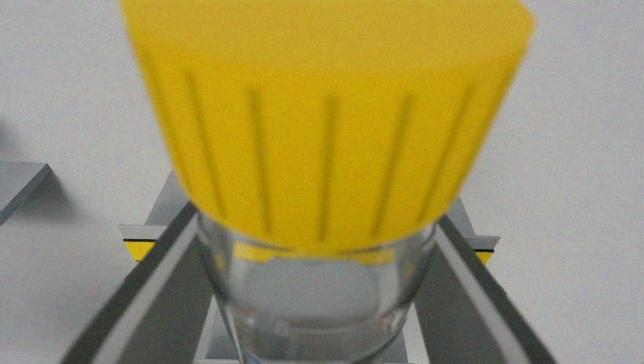

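Request:
{"api": "move", "payload": {"target": {"side": "right", "x": 0.335, "y": -0.37, "z": 1.46, "quat_wxyz": [0.5495, -0.445, -0.445, 0.5495]}, "min_time_s": 0.6}}

Request:
{"api": "move", "payload": {"target": {"side": "right", "x": 0.397, "y": -0.37, "z": 1.456, "quat_wxyz": [0.5495, -0.445, -0.445, 0.5495]}, "min_time_s": 0.6}}

Request:
{"api": "move", "payload": {"target": {"side": "right", "x": 0.397, "y": -0.37, "z": 1.4275, "quat_wxyz": [0.5495, -0.445, -0.445, 0.5495]}, "min_time_s": 0.7}}

Request:
{"api": "move", "payload": {"target": {"side": "right", "x": 0.397, "y": -0.37, "z": 1.424, "quat_wxyz": [0.5495, -0.445, -0.445, 0.5495]}, "min_time_s": 0.3}}

Request:
{"api": "move", "payload": {"target": {"side": "right", "x": 0.397, "y": -0.37, "z": 1.4215, "quat_wxyz": [0.5495, -0.445, -0.445, 0.5495]}, "min_time_s": 0.3}}

Scene clock: 114.80 s.
Joint torques (N m): left_arm=[-13.59 11.49 7.64 -2.74 -0.85 -1.87 0.24] | right_arm=[-20.49 -14.23 -4.54 -4.37 0.46 -1.91 0.01]
External joint torques (N m): left_arm=[-0.34 1.06 -0.94 -0.24 -0.08 -0.11 0.23] | right_arm=[-1.64 -1.85 1.2 -0.2 -0.05 -0.01 0.02]
Wrist force (N): left_arm=[0.8 -5.1 -0.4] | right_arm=[3.7 6.2 -0.9]
Wrist torque (N m): left_arm=[0.18 0.11 -0.10] | right_arm=[-0.24 0.15 -0.30]
Wrist force, peak (N): left_arm=[0.6 -5.3 -0.5] | right_arm=[3.8 6.9 -1.4]
move: done
base_odometry: x=-0.331 y=+2.468 heading=+1.814
lidar_m: 0.51 0.52 0.73 1.38 2.14 3.07 5.33 2.94 2.37 2.02 0.73 0.53
base_status: not commanded
joint_positions: torso_squat_rad=+0.350 torso_shift_rad=+0.000 torso_pitch_rad=+0.000 torso_yaw_rad=+0.000 left_shoulder_pitch_rad=-0.392 left_shoulder_roll_rad=+0.974 left_shoulder_yaw_rad=+0.064 left_elbow_rad=-2.320 left_forearm_roll_rad=+0.780 left_wrist_pitch_rad=+1.057 left_hand_roll_rad=-1.061 left_gripper_m=+0.085 right_shoulder_pitch_rad=-0.985 right_shoulder_roll_rad=-0.958 right_shoulder_yaw_rad=-0.148 right_elbow_rad=-1.627 right_forearm_roll_rad=-0.715 right_wrist_pitch_rad=+1.322 right_hand_roll_rad=+1.340 right_gripper_m=+0.055 head_pan_rad=-0.300 head_tilt_rad=+0.350
joint_status: all done
wheel_motors_off: 0
motor_effort: left_wheel=-10(10) right_wheel=+1(2)
chest: x=-0.2280 y=-0.0002 z=+1.2475 quat_wxyz=(+1.000, +0.000, +0.000, +0.000)
left_hand: x=+0.2400 y=+0.2203 z=+1.3155 quat_wxyz=(+0.445, +0.361, -0.516, -0.636)
right_hand: x=+0.3350 y=-0.3700 z=+1.4597 quat_wxyz=(+0.550, -0.445, -0.445, +0.549)
right_hand_status: reached (checked arc that bows 9 mm and turns the hand up to 2 deg, planned for 0.6 s): 0 mm and 0.0 deg off.
pictures: none

Scene clock: 116.40 s.
Joint torques (N m): left_arm=[-13.77 11.69 7.01 -2.64 -0.86 -1.89 0.43] | right_arm=[-22.72 -13.11 -4.35 -6.15 0.39 -1.94 -0.24]
External joint torques (N m): left_arm=[-0.52 1.25 -1.57 -0.14 -0.09 -0.12 0.41] | right_arm=[-1.02 -1.37 0.65 -0.13 0.1 0 -0.23]
Wrist force (N): left_arm=[1.0 -4.9 -0.6] | right_arm=[3.6 5.2 -0.6]
Wrist torque (N m): left_arm=[0.18 0.12 -0.10] | right_arm=[-0.18 0.19 -0.25]
Wrist force, peak (N): left_arm=[0.5 -5.2 -0.5] | right_arm=[3.3 7.1 0.5]
move: done
base_odometry: x=-0.331 y=+2.468 heading=+1.814
lidar_m: 0.50 0.53 0.73 1.37 2.14 3.06 5.33 2.95 2.38 2.02 0.74 0.52
base_status: not commanded
joint_positions: torso_squat_rad=+0.350 torso_shift_rad=+0.000 torso_pitch_rad=+0.000 torso_yaw_rad=+0.000 left_shoulder_pitch_rad=-0.392 left_shoulder_roll_rad=+0.974 left_shoulder_yaw_rad=+0.064 left_elbow_rad=-2.320 left_forearm_roll_rad=+0.780 left_wrist_pitch_rad=+1.057 left_hand_roll_rad=-1.061 left_gripper_m=+0.085 right_shoulder_pitch_rad=-1.146 right_shoulder_roll_rad=-0.871 right_shoulder_yaw_rad=-0.060 right_elbow_rad=-1.299 right_forearm_roll_rad=-0.656 right_wrist_pitch_rad=+1.158 right_hand_roll_rad=+1.463 right_gripper_m=+0.055 head_pan_rad=-0.300 head_tilt_rad=+0.350
joint_status: all done
wheel_motors_off: 0
motor_effort: left_wheel=-10(10) right_wheel=+2(2)
chest: x=-0.2280 y=-0.0002 z=+1.2475 quat_wxyz=(+1.000, +0.000, +0.000, +0.000)
left_hand: x=+0.2400 y=+0.2203 z=+1.3155 quat_wxyz=(+0.445, +0.361, -0.516, -0.636)
right_hand: x=+0.3968 y=-0.3700 z=+1.4557 quat_wxyz=(+0.550, -0.445, -0.445, +0.549)
right_hand_status: reached (checked arc that bows 11 mm and turns the hand up to 2 deg, planned for 0.7 s): 0 mm and 0.0 deg off.
pictures: none

Scene clock: 117.43 s.
Joint torques (N m): left_arm=[-13.7 11.58 7.45 -2.54 -0.76 -1.77 0.25] | right_arm=[-21 -13.35 -6.46 -6.35 0.5 -2.4 -0.38]
External joint torques (N m): left_arm=[-0.45 1.15 -1.13 -0.04 0.01 -0.01 0.24] | right_arm=[0.5 -1.04 -1.07 -0.27 0.18 -0.47 -0.37]
Wrist force (N): left_arm=[0.9 -5.0 -0.3] | right_arm=[2.9 6.2 -0.8]
Wrist torque (N m): left_arm=[0.18 0.09 -0.09] | right_arm=[-0.29 0.09 -0.08]
Wrist force, peak (N): left_arm=[1.2 -5.1 -0.6] | right_arm=[2.7 6.8 -1.5]
move: done
base_odometry: x=-0.331 y=+2.468 heading=+1.814
lidar_m: 0.50 0.53 0.72 1.37 2.14 3.06 5.33 2.94 2.38 2.02 0.74 0.53
base_status: not commanded
joint_positions: torso_squat_rad=+0.350 torso_shift_rad=+0.000 torso_pitch_rad=+0.000 torso_yaw_rad=+0.000 left_shoulder_pitch_rad=-0.392 left_shoulder_roll_rad=+0.974 left_shoulder_yaw_rad=+0.064 left_elbow_rad=-2.320 left_forearm_roll_rad=+0.780 left_wrist_pitch_rad=+1.057 left_hand_roll_rad=-1.061 left_gripper_m=+0.085 right_shoulder_pitch_rad=-1.059 right_shoulder_roll_rad=-0.858 right_shoulder_yaw_rad=-0.071 right_elbow_rad=-1.360 right_forearm_roll_rad=-0.651 right_wrist_pitch_rad=+1.131 right_hand_roll_rad=+1.447 right_gripper_m=+0.055 head_pan_rad=-0.300 head_tilt_rad=+0.350
joint_status: all done
wheel_motors_off: 0
motor_effort: left_wheel=-10(10) right_wheel=+2(2)
chest: x=-0.2280 y=-0.0002 z=+1.2475 quat_wxyz=(+1.000, +0.000, +0.000, +0.000)
left_hand: x=+0.2400 y=+0.2203 z=+1.3155 quat_wxyz=(+0.445, +0.361, -0.516, -0.636)
right_hand: x=+0.3973 y=-0.3702 z=+1.4280 quat_wxyz=(+0.551, -0.443, -0.444, +0.551)
right_hand_status: reached (checked arc that bows 1 mm and turns the hand up to 1 deg, planned for 0.7 s): 1 mm and 0.4 deg off.
pictures: none

Scene clock: 118.07 s.
Joint torques (N m): left_arm=[-13.81 11.36 7.35 -2.65 -0.73 -1.82 0.27] | right_arm=[-21.25 -13.56 -6.7 -6.48 0.26 -2.38 -0.17]
External joint torques (N m): left_arm=[-0.57 0.93 -1.23 -0.15 0.04 -0.05 0.25] | right_arm=[0.18 -1.16 -1.25 -0.39 -0.08 -0.44 -0.16]
Wrist force (N): left_arm=[0.9 -4.9 -0.5] | right_arm=[2.5 6.0 -0.4]
Wrist torque (N m): left_arm=[0.15 0.10 -0.09] | right_arm=[-0.26 0.05 -0.15]
Wrist force, peak (N): left_arm=[1.1 -5.1 -0.4] | right_arm=[2.9 6.6 -1.6]
move: done
base_odometry: x=-0.331 y=+2.468 heading=+1.814
lidar_m: 0.51 0.53 0.72 1.38 2.13 3.07 5.33 2.94 2.38 2.02 0.73 0.53
base_status: not commanded
joint_positions: torso_squat_rad=+0.350 torso_shift_rad=+0.000 torso_pitch_rad=+0.000 torso_yaw_rad=+0.000 left_shoulder_pitch_rad=-0.392 left_shoulder_roll_rad=+0.974 left_shoulder_yaw_rad=+0.064 left_elbow_rad=-2.320 left_forearm_roll_rad=+0.780 left_wrist_pitch_rad=+1.057 left_hand_roll_rad=-1.061 left_gripper_m=+0.085 right_shoulder_pitch_rad=-1.040 right_shoulder_roll_rad=-0.854 right_shoulder_yaw_rad=-0.074 right_elbow_rad=-1.377 right_forearm_roll_rad=-0.645 right_wrist_pitch_rad=+1.122 right_hand_roll_rad=+1.440 right_gripper_m=+0.055 head_pan_rad=-0.300 head_tilt_rad=+0.350
joint_status: all done
wheel_motors_off: 0
motor_effort: left_wheel=-10(10) right_wheel=+2(3)
chest: x=-0.2280 y=-0.0002 z=+1.2475 quat_wxyz=(+1.000, +0.000, +0.000, +0.000)
left_hand: x=+0.2400 y=+0.2203 z=+1.3155 quat_wxyz=(+0.445, +0.361, -0.516, -0.636)
right_hand: x=+0.3970 y=-0.3700 z=+1.4239 quat_wxyz=(+0.550, -0.445, -0.445, +0.550)
right_hand_status: reached (checked arc that bows 0 mm and turns the hand up to 0 deg, planned for 0.3 s): 0 mm and 0.1 deg off.
pictures: none

Scene clock: 118.70 s.
Joint torques (N m): left_arm=[-13.85 11.17 7.05 -2.58 -0.73 -1.9 0.43] | right_arm=[-18.84 -12.39 -5.21 -5.17 0.18 -1.31 -0.12]
External joint torques (N m): left_arm=[-0.6 0.74 -1.53 -0.07 0.04 -0.13 0.42] | right_arm=[2.57 0.05 0.25 0.92 -0.16 0.63 -0.11]
Wrist force (N): left_arm=[0.8 -4.7 -0.3] | right_arm=[2.1 1.2 -0.7]
Wrist torque (N m): left_arm=[0.17 0.10 -0.10] | right_arm=[-0.34 0.01 -0.15]
Wrist force, peak (N): left_arm=[0.8 -5.4 -0.6] | right_arm=[2.8 6.6 -0.8]
move: done
base_odometry: x=-0.331 y=+2.468 heading=+1.814
lidar_m: 0.51 0.53 0.73 1.38 2.14 3.06 5.33 2.94 2.37 2.03 0.73 0.53
base_status: not commanded
joint_positions: torso_squat_rad=+0.350 torso_shift_rad=+0.000 torso_pitch_rad=+0.000 torso_yaw_rad=+0.000 left_shoulder_pitch_rad=-0.392 left_shoulder_roll_rad=+0.974 left_shoulder_yaw_rad=+0.064 left_elbow_rad=-2.320 left_forearm_roll_rad=+0.780 left_wrist_pitch_rad=+1.057 left_hand_roll_rad=-1.061 left_gripper_m=+0.085 right_shoulder_pitch_rad=-1.032 right_shoulder_roll_rad=-0.853 right_shoulder_yaw_rad=-0.075 right_elbow_rad=-1.383 right_forearm_roll_rad=-0.643 right_wrist_pitch_rad=+1.118 right_hand_roll_rad=+1.438 right_gripper_m=+0.055 head_pan_rad=-0.300 head_tilt_rad=+0.350
joint_status: all done
wheel_motors_off: 0
motor_effort: left_wheel=-10(10) right_wheel=+1(3)
chest: x=-0.2280 y=-0.0002 z=+1.2475 quat_wxyz=(+1.000, +0.000, +0.000, +0.000)
left_hand: x=+0.2400 y=+0.2203 z=+1.3155 quat_wxyz=(+0.445, +0.361, -0.516, -0.636)
right_hand: x=+0.3969 y=-0.3700 z=+1.4220 quat_wxyz=(+0.549, -0.445, -0.445, +0.549)
right_hand_status: reached (checked arc that bows 0 mm and turns the hand up to 0 deg, planned for 0.3 s): 1 mm and 0.1 deg off.
pictures: none

Request:
{"api": "move", "payload": {"joints": {"right_gripper_m": 0.08, "head_pan_rad": 0.0}}}

Request:
{"api": "move", "payload": {"joints": {"left_shoulder_pitch_rad": -0.751, "left_shoulder_roll_rad": 0.507, "left_shoulder_yaw_rad": -0.387, "left_elbow_rad": -2.265, "left_forearm_roll_rad": 0.158, "left_wrist_pitch_rad": 1.434, "left_hand_roll_rad": -0.892, "right_shoulder_pitch_rad": -0.809, "right_shoulder_roll_rad": -1.029, "right_shoulder_yaw_rad": -0.307, "right_elbow_rad": -1.93, "right_forearm_roll_rad": -0.807, "right_wrist_pitch_rad": 1.475, "right_hand_roll_rad": 1.235}, "min_time_s": 1.1, "cameras": ["all"]}}

Scene clock: 120.53 s.
Joint torques (N m): left_arm=[-13.8 11.4 7.44 -2.49 -0.79 -1.84 0.33] | right_arm=[-19.24 -12.66 -5.17 -5.69 0.18 -1.52 -0.05]
External joint torques (N m): left_arm=[-0.55 0.97 -1.14 0.01 -0.01 -0.08 0.32] | right_arm=[2.17 -0.22 0.32 0.41 -0.17 0.42 -0.04]
Wrist force (N): left_arm=[0.8 -5.0 -0.2] | right_arm=[2.7 4.7 -0.9]
Wrist torque (N m): left_arm=[0.21 0.09 -0.09] | right_arm=[-0.27 0.03 -0.11]
Wrist force, peak (N): left_arm=[0.8 -5.3 -0.4] | right_arm=[3.1 4.9 -0.7]
move: done
base_odometry: x=-0.331 y=+2.468 heading=+1.814
lidar_m: 0.51 0.53 0.73 1.37 2.14 3.06 5.33 2.94 2.38 2.02 0.73 0.53
base_status: not commanded
joint_positions: torso_squat_rad=+0.350 torso_shift_rad=+0.000 torso_pitch_rad=+0.000 torso_yaw_rad=+0.000 left_shoulder_pitch_rad=-0.392 left_shoulder_roll_rad=+0.974 left_shoulder_yaw_rad=+0.064 left_elbow_rad=-2.320 left_forearm_roll_rad=+0.780 left_wrist_pitch_rad=+1.057 left_hand_roll_rad=-1.061 left_gripper_m=+0.085 right_shoulder_pitch_rad=-1.032 right_shoulder_roll_rad=-0.853 right_shoulder_yaw_rad=-0.075 right_elbow_rad=-1.383 right_forearm_roll_rad=-0.643 right_wrist_pitch_rad=+1.118 right_hand_roll_rad=+1.438 right_gripper_m=+0.080 head_pan_rad=+0.000 head_tilt_rad=+0.350
joint_status: all done
wheel_motors_off: 0
motor_effort: left_wheel=-10(10) right_wheel=+2(2)
chest: x=-0.2280 y=-0.0002 z=+1.2475 quat_wxyz=(+1.000, +0.000, +0.000, +0.000)
left_hand: x=+0.2400 y=+0.2203 z=+1.3155 quat_wxyz=(+0.445, +0.361, -0.516, -0.636)
right_hand: x=+0.3970 y=-0.3700 z=+1.4218 quat_wxyz=(+0.549, -0.445, -0.445, +0.549)
pictures: none

Scene clock: 122.10 s.
Joint torques (N m): left_arm=[-17.17 4.86 6.24 -3.63 -1.01 -1.77 0.34] | right_arm=[-14.58 -14.27 -5.46 -2.25 0.59 -1.78 -0.12]
External joint torques (N m): left_arm=[-0.37 0.81 -1 0.69 0.19 -0.19 0.33] | right_arm=[0.99 -1.27 0.2 0.03 -0.1 0.07 -0.12]
Wrist force (N): left_arm=[0.9 -5.1 -0.1] | right_arm=[3.5 5.2 -0.3]
Wrist torque (N m): left_arm=[0.21 0.09 -0.09] | right_arm=[-0.33 0.13 -0.12]
Wrist force, peak (N): left_arm=[1.3 -5.5 -0.7] | right_arm=[3.1 5.6 0.9]
move: done
base_odometry: x=-0.331 y=+2.468 heading=+1.814
lidar_m: 0.51 0.52 0.72 1.38 2.14 3.06 5.33 2.94 2.38 2.02 0.73 0.53
base_status: not commanded
joint_positions: torso_squat_rad=+0.350 torso_shift_rad=+0.000 torso_pitch_rad=+0.000 torso_yaw_rad=+0.000 left_shoulder_pitch_rad=-0.751 left_shoulder_roll_rad=+0.507 left_shoulder_yaw_rad=-0.387 left_elbow_rad=-2.265 left_forearm_roll_rad=+0.158 left_wrist_pitch_rad=+1.434 left_hand_roll_rad=-0.892 left_gripper_m=+0.085 right_shoulder_pitch_rad=-0.809 right_shoulder_roll_rad=-1.029 right_shoulder_yaw_rad=-0.307 right_elbow_rad=-1.930 right_forearm_roll_rad=-0.807 right_wrist_pitch_rad=+1.475 right_hand_roll_rad=+1.235 right_gripper_m=+0.080 head_pan_rad=+0.000 head_tilt_rad=+0.350
joint_status: all done
wheel_motors_off: 0
motor_effort: left_wheel=-10(10) right_wheel=+1(2)
chest: x=-0.2280 y=-0.0002 z=+1.2475 quat_wxyz=(+1.000, +0.000, +0.000, +0.000)
left_hand: x=+0.2591 y=+0.0780 z=+1.3007 quat_wxyz=(+0.472, +0.383, -0.500, -0.617)
right_hand: x=+0.2651 y=-0.3701 z=+1.4570 quat_wxyz=(+0.550, -0.445, -0.445, +0.549)
pictures: head_camera, left_wrist_camera, right_wrist_camera
head_camera: T_world_to_cam=[[-0.02799, -0.99933, 0.02378, -0.03579], [-0.30838, -0.01399, -0.95116, 1.37175], [0.95085, -0.03396, -0.30778, 0.58446]] pos_world=[-0.13372, 0.00327, 1.48549]
left_wrist_camera: T_world_to_cam=[[-0.29566, -0.95529, 0.00223, 0.14715], [-0.61106, 0.18732, -0.7691, 1.17134], [0.73429, -0.22875, -0.63913, 0.73316]] pos_world=[0.22091, 0.08886, 1.36913]
right_wrist_camera: T_world_to_cam=[[-0.006, -0.99854, 0.05374, -0.45107], [-0.66605, -0.0361, -0.74503, 1.27568], [0.74588, -0.04026, -0.66486, 0.82822]] pos_world=[0.22922, -0.37102, 1.52531]

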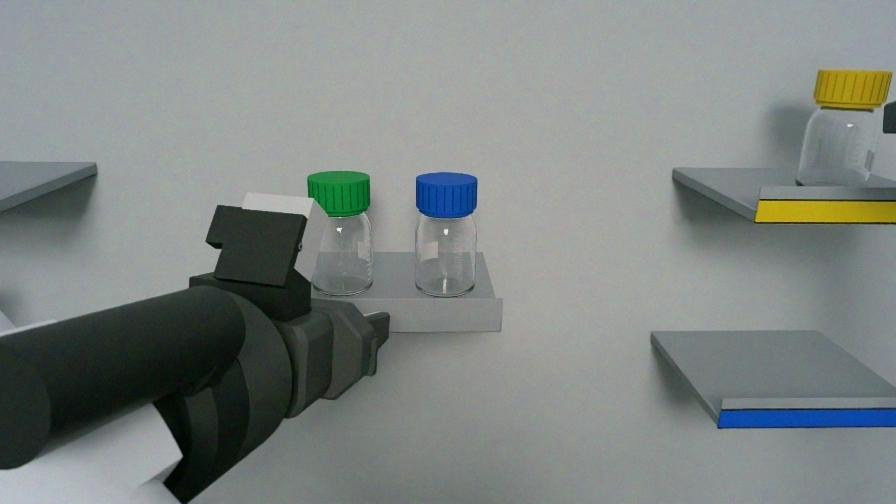

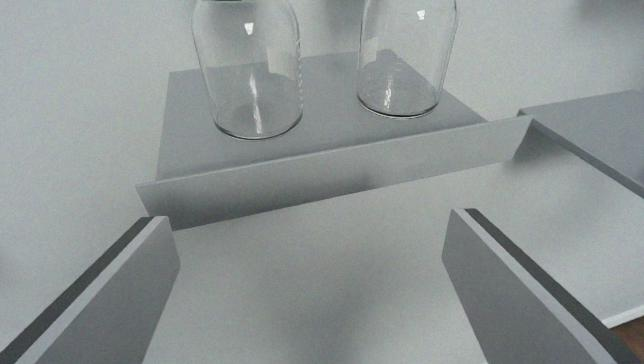

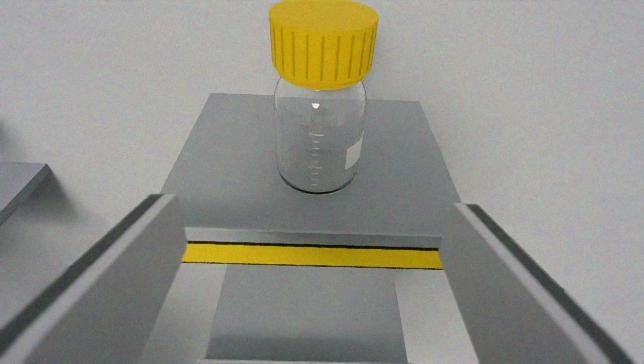

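Request:
{"api": "move", "payload": {"target": {"side":"left","x":0.33,"y":0.096,"z":1.337,"quat_wxyz":[0.4731,0.3831,-0.4993,-0.6165]}, "min_time_s": 0.7, "cameras": ["head_camera","left_wrist_camera"]}}

Scene clock: 124.73 s.
Joint torques (N m): left_arm=[-20.23 7.14 7.66 -4.35 -1.03 -1.6 0.29] | right_arm=[-14.41 -14.91 -5.31 -2.36 0.62 -1.88 -0.1]
External joint torques (N m): left_arm=[-0.31 1.24 0.01 0.44 -0.06 0.11 0.27] | right_arm=[1.17 -1.91 0.36 -0.08 -0.07 -0.03 -0.09]
Wrist force (N): left_arm=[0.9 -4.8 -0.6] | right_arm=[3.1 4.7 -0.8]
Wrist torque (N m): left_arm=[0.15 0.10 0.03] | right_arm=[-0.29 0.07 -0.11]
Wrist force, peak (N): left_arm=[0.9 -6.3 -0.1] | right_arm=[3.6 5.2 -1.4]
move: done
base_odometry: x=-0.331 y=+2.468 heading=+1.814
lidar_m: 0.51 0.53 0.72 1.37 2.14 3.06 5.33 2.94 2.38 2.03 0.73 0.53
base_status: not commanded
joint_positions: torso_squat_rad=+0.350 torso_shift_rad=+0.000 torso_pitch_rad=+0.000 torso_yaw_rad=+0.000 left_shoulder_pitch_rad=-0.908 left_shoulder_roll_rad=+0.521 left_shoulder_yaw_rad=-0.285 left_elbow_rad=-1.947 left_forearm_roll_rad=+0.302 left_wrist_pitch_rad=+1.283 left_hand_roll_rad=-1.008 left_gripper_m=+0.085 right_shoulder_pitch_rad=-0.809 right_shoulder_roll_rad=-1.029 right_shoulder_yaw_rad=-0.307 right_elbow_rad=-1.930 right_forearm_roll_rad=-0.807 right_wrist_pitch_rad=+1.475 right_hand_roll_rad=+1.235 right_gripper_m=+0.080 head_pan_rad=+0.000 head_tilt_rad=+0.350
joint_status: all done
wheel_motors_off: 0
motor_effort: left_wheel=-10(10) right_wheel=+0(2)
chest: x=-0.2280 y=-0.0002 z=+1.2475 quat_wxyz=(+1.000, +0.000, +0.000, +0.000)
left_hand: x=+0.3298 y=+0.0959 z=+1.3372 quat_wxyz=(+0.473, +0.383, -0.500, -0.616)
left_hand_status: reached (checked arc that bows 12 mm and turns the hand up to 2 deg, planned for 0.7 s): 0 mm and 0.0 deg off.
right_hand: x=+0.2651 y=-0.3701 z=+1.4569 quat_wxyz=(+0.550, -0.445, -0.445, +0.549)
head_camera: T_world_to_cam=[[-0.028, -0.99933, 0.02378, -0.03579], [-0.30841, -0.01399, -0.95115, 1.37177], [0.95084, -0.03396, -0.30781, 0.58441]] pos_world=[-0.13362, 0.00327, 1.48549]
left_wrist_camera: T_world_to_cam=[[-0.2938, -0.95586, 0.00256, 0.18415], [-0.61256, 0.18622, -0.76817, 1.23865], [0.73379, -0.22726, -0.64024, 0.71021]] pos_world=[0.2917, 0.10676, 1.40573]

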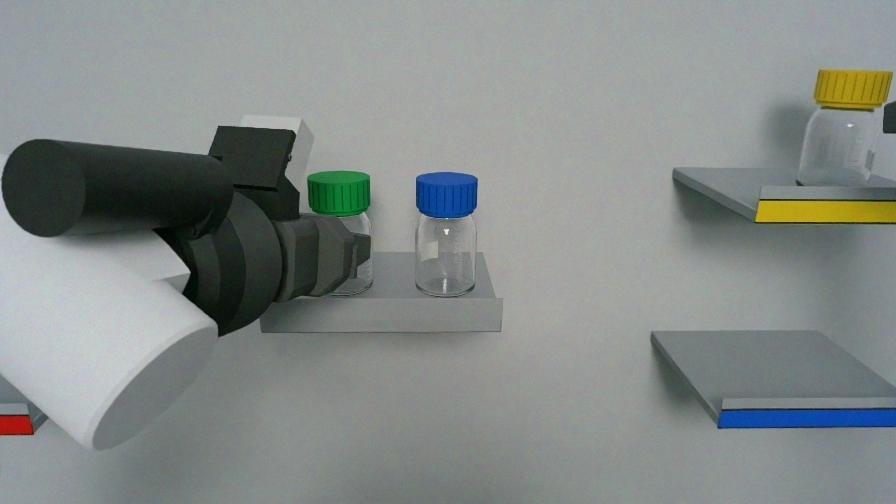

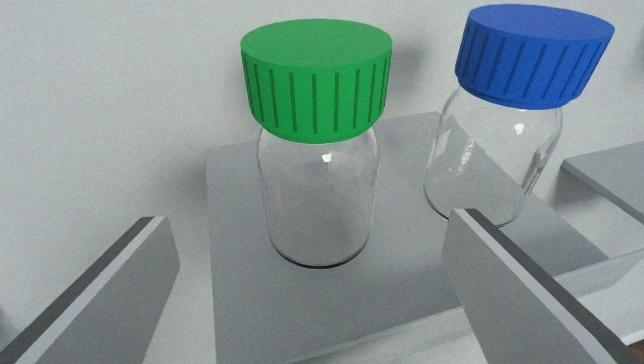

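Request:
{"api": "move", "payload": {"joints": {"left_gripper_m":0.073}}}

Request:
{"api": "move", "payload": {"target": {"side":"left","x":0.396,"y":0.078,"z":1.332,"quat_wxyz":[0.4731,0.3831,-0.4993,-0.6165]}, "min_time_s": 0.7, "cameras": ["left_wrist_camera"]}}

Scene clock: 126.27 s.
Joint torques (N m): left_arm=[-20.02 6.84 8.16 -4.51 -1.06 -1.7 0.31] | right_arm=[-13.99 -14.45 -5.43 -1.89 0.57 -2.07 0.05]
External joint torques (N m): left_arm=[-0.1 0.93 0.52 0.28 -0.09 0.01 0.29] | right_arm=[1.59 -1.45 0.24 0.4 -0.12 -0.22 0.06]
Wrist force (N): left_arm=[0.9 -5.0 0.0] | right_arm=[3.7 4.7 -1.0]
Wrist torque (N m): left_arm=[0.19 0.11 0.03] | right_arm=[-0.31 0.17 -0.17]
Wrist force, peak (N): left_arm=[0.9 -5.3 -0.2] | right_arm=[3.4 5.7 -0.4]
move: done
base_odometry: x=-0.331 y=+2.468 heading=+1.814
lidar_m: 0.51 0.53 0.72 1.38 2.14 3.06 5.33 2.94 2.38 2.02 0.73 0.53
base_status: not commanded
joint_positions: torso_squat_rad=+0.350 torso_shift_rad=+0.000 torso_pitch_rad=+0.000 torso_yaw_rad=+0.000 left_shoulder_pitch_rad=-0.908 left_shoulder_roll_rad=+0.521 left_shoulder_yaw_rad=-0.285 left_elbow_rad=-1.947 left_forearm_roll_rad=+0.302 left_wrist_pitch_rad=+1.283 left_hand_roll_rad=-1.008 left_gripper_m=+0.073 right_shoulder_pitch_rad=-0.809 right_shoulder_roll_rad=-1.029 right_shoulder_yaw_rad=-0.307 right_elbow_rad=-1.930 right_forearm_roll_rad=-0.807 right_wrist_pitch_rad=+1.475 right_hand_roll_rad=+1.235 right_gripper_m=+0.080 head_pan_rad=+0.000 head_tilt_rad=+0.350
joint_status: all done
wheel_motors_off: 0
motor_effort: left_wheel=-10(10) right_wheel=+1(2)
chest: x=-0.2280 y=-0.0002 z=+1.2475 quat_wxyz=(+1.000, +0.000, +0.000, +0.000)
left_hand: x=+0.3298 y=+0.0959 z=+1.3372 quat_wxyz=(+0.473, +0.383, -0.500, -0.616)
right_hand: x=+0.2651 y=-0.3701 z=+1.4569 quat_wxyz=(+0.550, -0.445, -0.445, +0.549)
pictures: none

Scene clock: 127.90 s.
Joint torques (N m): left_arm=[-23.24 6.75 5.76 -5.93 -0.8 -1.7 0.05] | right_arm=[-14.22 -14.31 -5.69 -1.87 0.62 -1.68 -0.01]
External joint torques (N m): left_arm=[-0.56 0.31 -1.67 0.38 -0.04 0.08 0.04] | right_arm=[1.35 -1.31 -0.02 0.41 -0.07 0.16 0]
Wrist force (N): left_arm=[0.9 -5.1 -0.3] | right_arm=[3.6 4.8 -0.7]
Wrist torque (N m): left_arm=[0.20 0.11 0.04] | right_arm=[-0.31 0.10 -0.11]
Wrist force, peak (N): left_arm=[1.0 -6.2 0.0] | right_arm=[3.3 5.6 0.0]
move: done
base_odometry: x=-0.331 y=+2.468 heading=+1.814
lidar_m: 0.51 0.52 0.72 1.37 2.15 3.06 5.34 2.94 2.38 2.03 0.73 0.53
base_status: not commanded
joint_positions: torso_squat_rad=+0.350 torso_shift_rad=+0.000 torso_pitch_rad=+0.000 torso_yaw_rad=+0.000 left_shoulder_pitch_rad=-1.036 left_shoulder_roll_rad=+0.439 left_shoulder_yaw_rad=-0.310 left_elbow_rad=-1.587 left_forearm_roll_rad=+0.286 left_wrist_pitch_rad=+1.077 left_hand_roll_rad=-1.075 left_gripper_m=+0.073 right_shoulder_pitch_rad=-0.809 right_shoulder_roll_rad=-1.029 right_shoulder_yaw_rad=-0.307 right_elbow_rad=-1.930 right_forearm_roll_rad=-0.807 right_wrist_pitch_rad=+1.475 right_hand_roll_rad=+1.235 right_gripper_m=+0.080 head_pan_rad=+0.000 head_tilt_rad=+0.350
joint_status: all done
wheel_motors_off: 0
motor_effort: left_wheel=-10(10) right_wheel=+1(2)
chest: x=-0.2280 y=-0.0002 z=+1.2475 quat_wxyz=(+1.000, +0.000, +0.000, +0.000)
left_hand: x=+0.3957 y=+0.0781 z=+1.3324 quat_wxyz=(+0.473, +0.383, -0.500, -0.616)
left_hand_status: reached (checked arc that bows 14 mm and turns the hand up to 2 deg, planned for 0.7 s): 1 mm and 0.1 deg off.
right_hand: x=+0.2651 y=-0.3700 z=+1.4569 quat_wxyz=(+0.550, -0.445, -0.445, +0.549)
left_wrist_camera: T_world_to_cam=[[-0.2936, -0.95593, 0.00273, 0.18621], [-0.61244, 0.18591, -0.76835, 1.27887], [0.73398, -0.22726, -0.64002, 0.65438]] pos_world=[0.3576, 0.08896, 1.40093]

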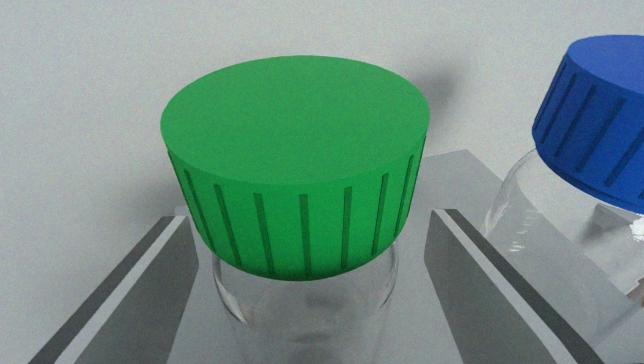

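Request:
{"api": "move", "payload": {"target": {"side":"left","x":0.4095,"y":0.0748,"z":1.3255,"quat_wxyz":[0.4731,0.3831,-0.4993,-0.6165]}, "min_time_s": 0.5, "cameras": ["left_wrist_camera"]}}

Scene clock: 129.40 s.
Joint torques (N m): left_arm=[-24.51 6.43 5.14 -6.33 -0.89 -1.98 0.1] | right_arm=[-14.15 -15.15 -5.26 -2.08 0.5 -1.75 0]
External joint torques (N m): left_arm=[-1.31 -0.13 -2.15 0.34 -0.18 -0.19 0.09] | right_arm=[1.43 -2.15 0.41 0.2 -0.19 0.09 0.01]
Wrist force (N): left_arm=[1.1 -5.1 0.0] | right_arm=[2.6 5.2 -0.8]
Wrist torque (N m): left_arm=[0.20 0.13 0.03] | right_arm=[-0.34 0.05 -0.13]
Wrist force, peak (N): left_arm=[1.3 -5.6 -0.5] | right_arm=[4.0 5.3 -1.1]
move: done
base_odometry: x=-0.331 y=+2.468 heading=+1.814
lidar_m: 0.51 0.53 0.73 1.37 2.14 3.06 5.33 2.94 2.38 2.01 0.73 0.53
base_status: not commanded
joint_positions: torso_squat_rad=+0.350 torso_shift_rad=+0.000 torso_pitch_rad=+0.000 torso_yaw_rad=+0.000 left_shoulder_pitch_rad=-1.055 left_shoulder_roll_rad=+0.420 left_shoulder_yaw_rad=-0.317 left_elbow_rad=-1.506 left_forearm_roll_rad=+0.280 left_wrist_pitch_rad=+1.020 left_hand_roll_rad=-1.088 left_gripper_m=+0.073 right_shoulder_pitch_rad=-0.809 right_shoulder_roll_rad=-1.029 right_shoulder_yaw_rad=-0.307 right_elbow_rad=-1.930 right_forearm_roll_rad=-0.807 right_wrist_pitch_rad=+1.475 right_hand_roll_rad=+1.235 right_gripper_m=+0.080 head_pan_rad=+0.000 head_tilt_rad=+0.350
joint_status: all done
wheel_motors_off: 0
motor_effort: left_wheel=-10(10) right_wheel=+1(2)
chest: x=-0.2280 y=-0.0002 z=+1.2475 quat_wxyz=(+1.000, +0.000, +0.000, +0.000)
left_hand: x=+0.4094 y=+0.0750 z=+1.3259 quat_wxyz=(+0.473, +0.383, -0.500, -0.616)
left_hand_status: reached (checked arc that bows 3 mm and turns the hand up to 0 deg, planned for 0.5 s): 0 mm and 0.0 deg off.
right_hand: x=+0.2651 y=-0.3700 z=+1.4569 quat_wxyz=(+0.550, -0.445, -0.445, +0.550)
left_wrist_camera: T_world_to_cam=[[-0.29338, -0.95599, 0.00274, 0.18713], [-0.61267, 0.18582, -0.76819, 1.28271], [0.73387, -0.22705, -0.64022, 0.63959]] pos_world=[0.3714, 0.08576, 1.39433]

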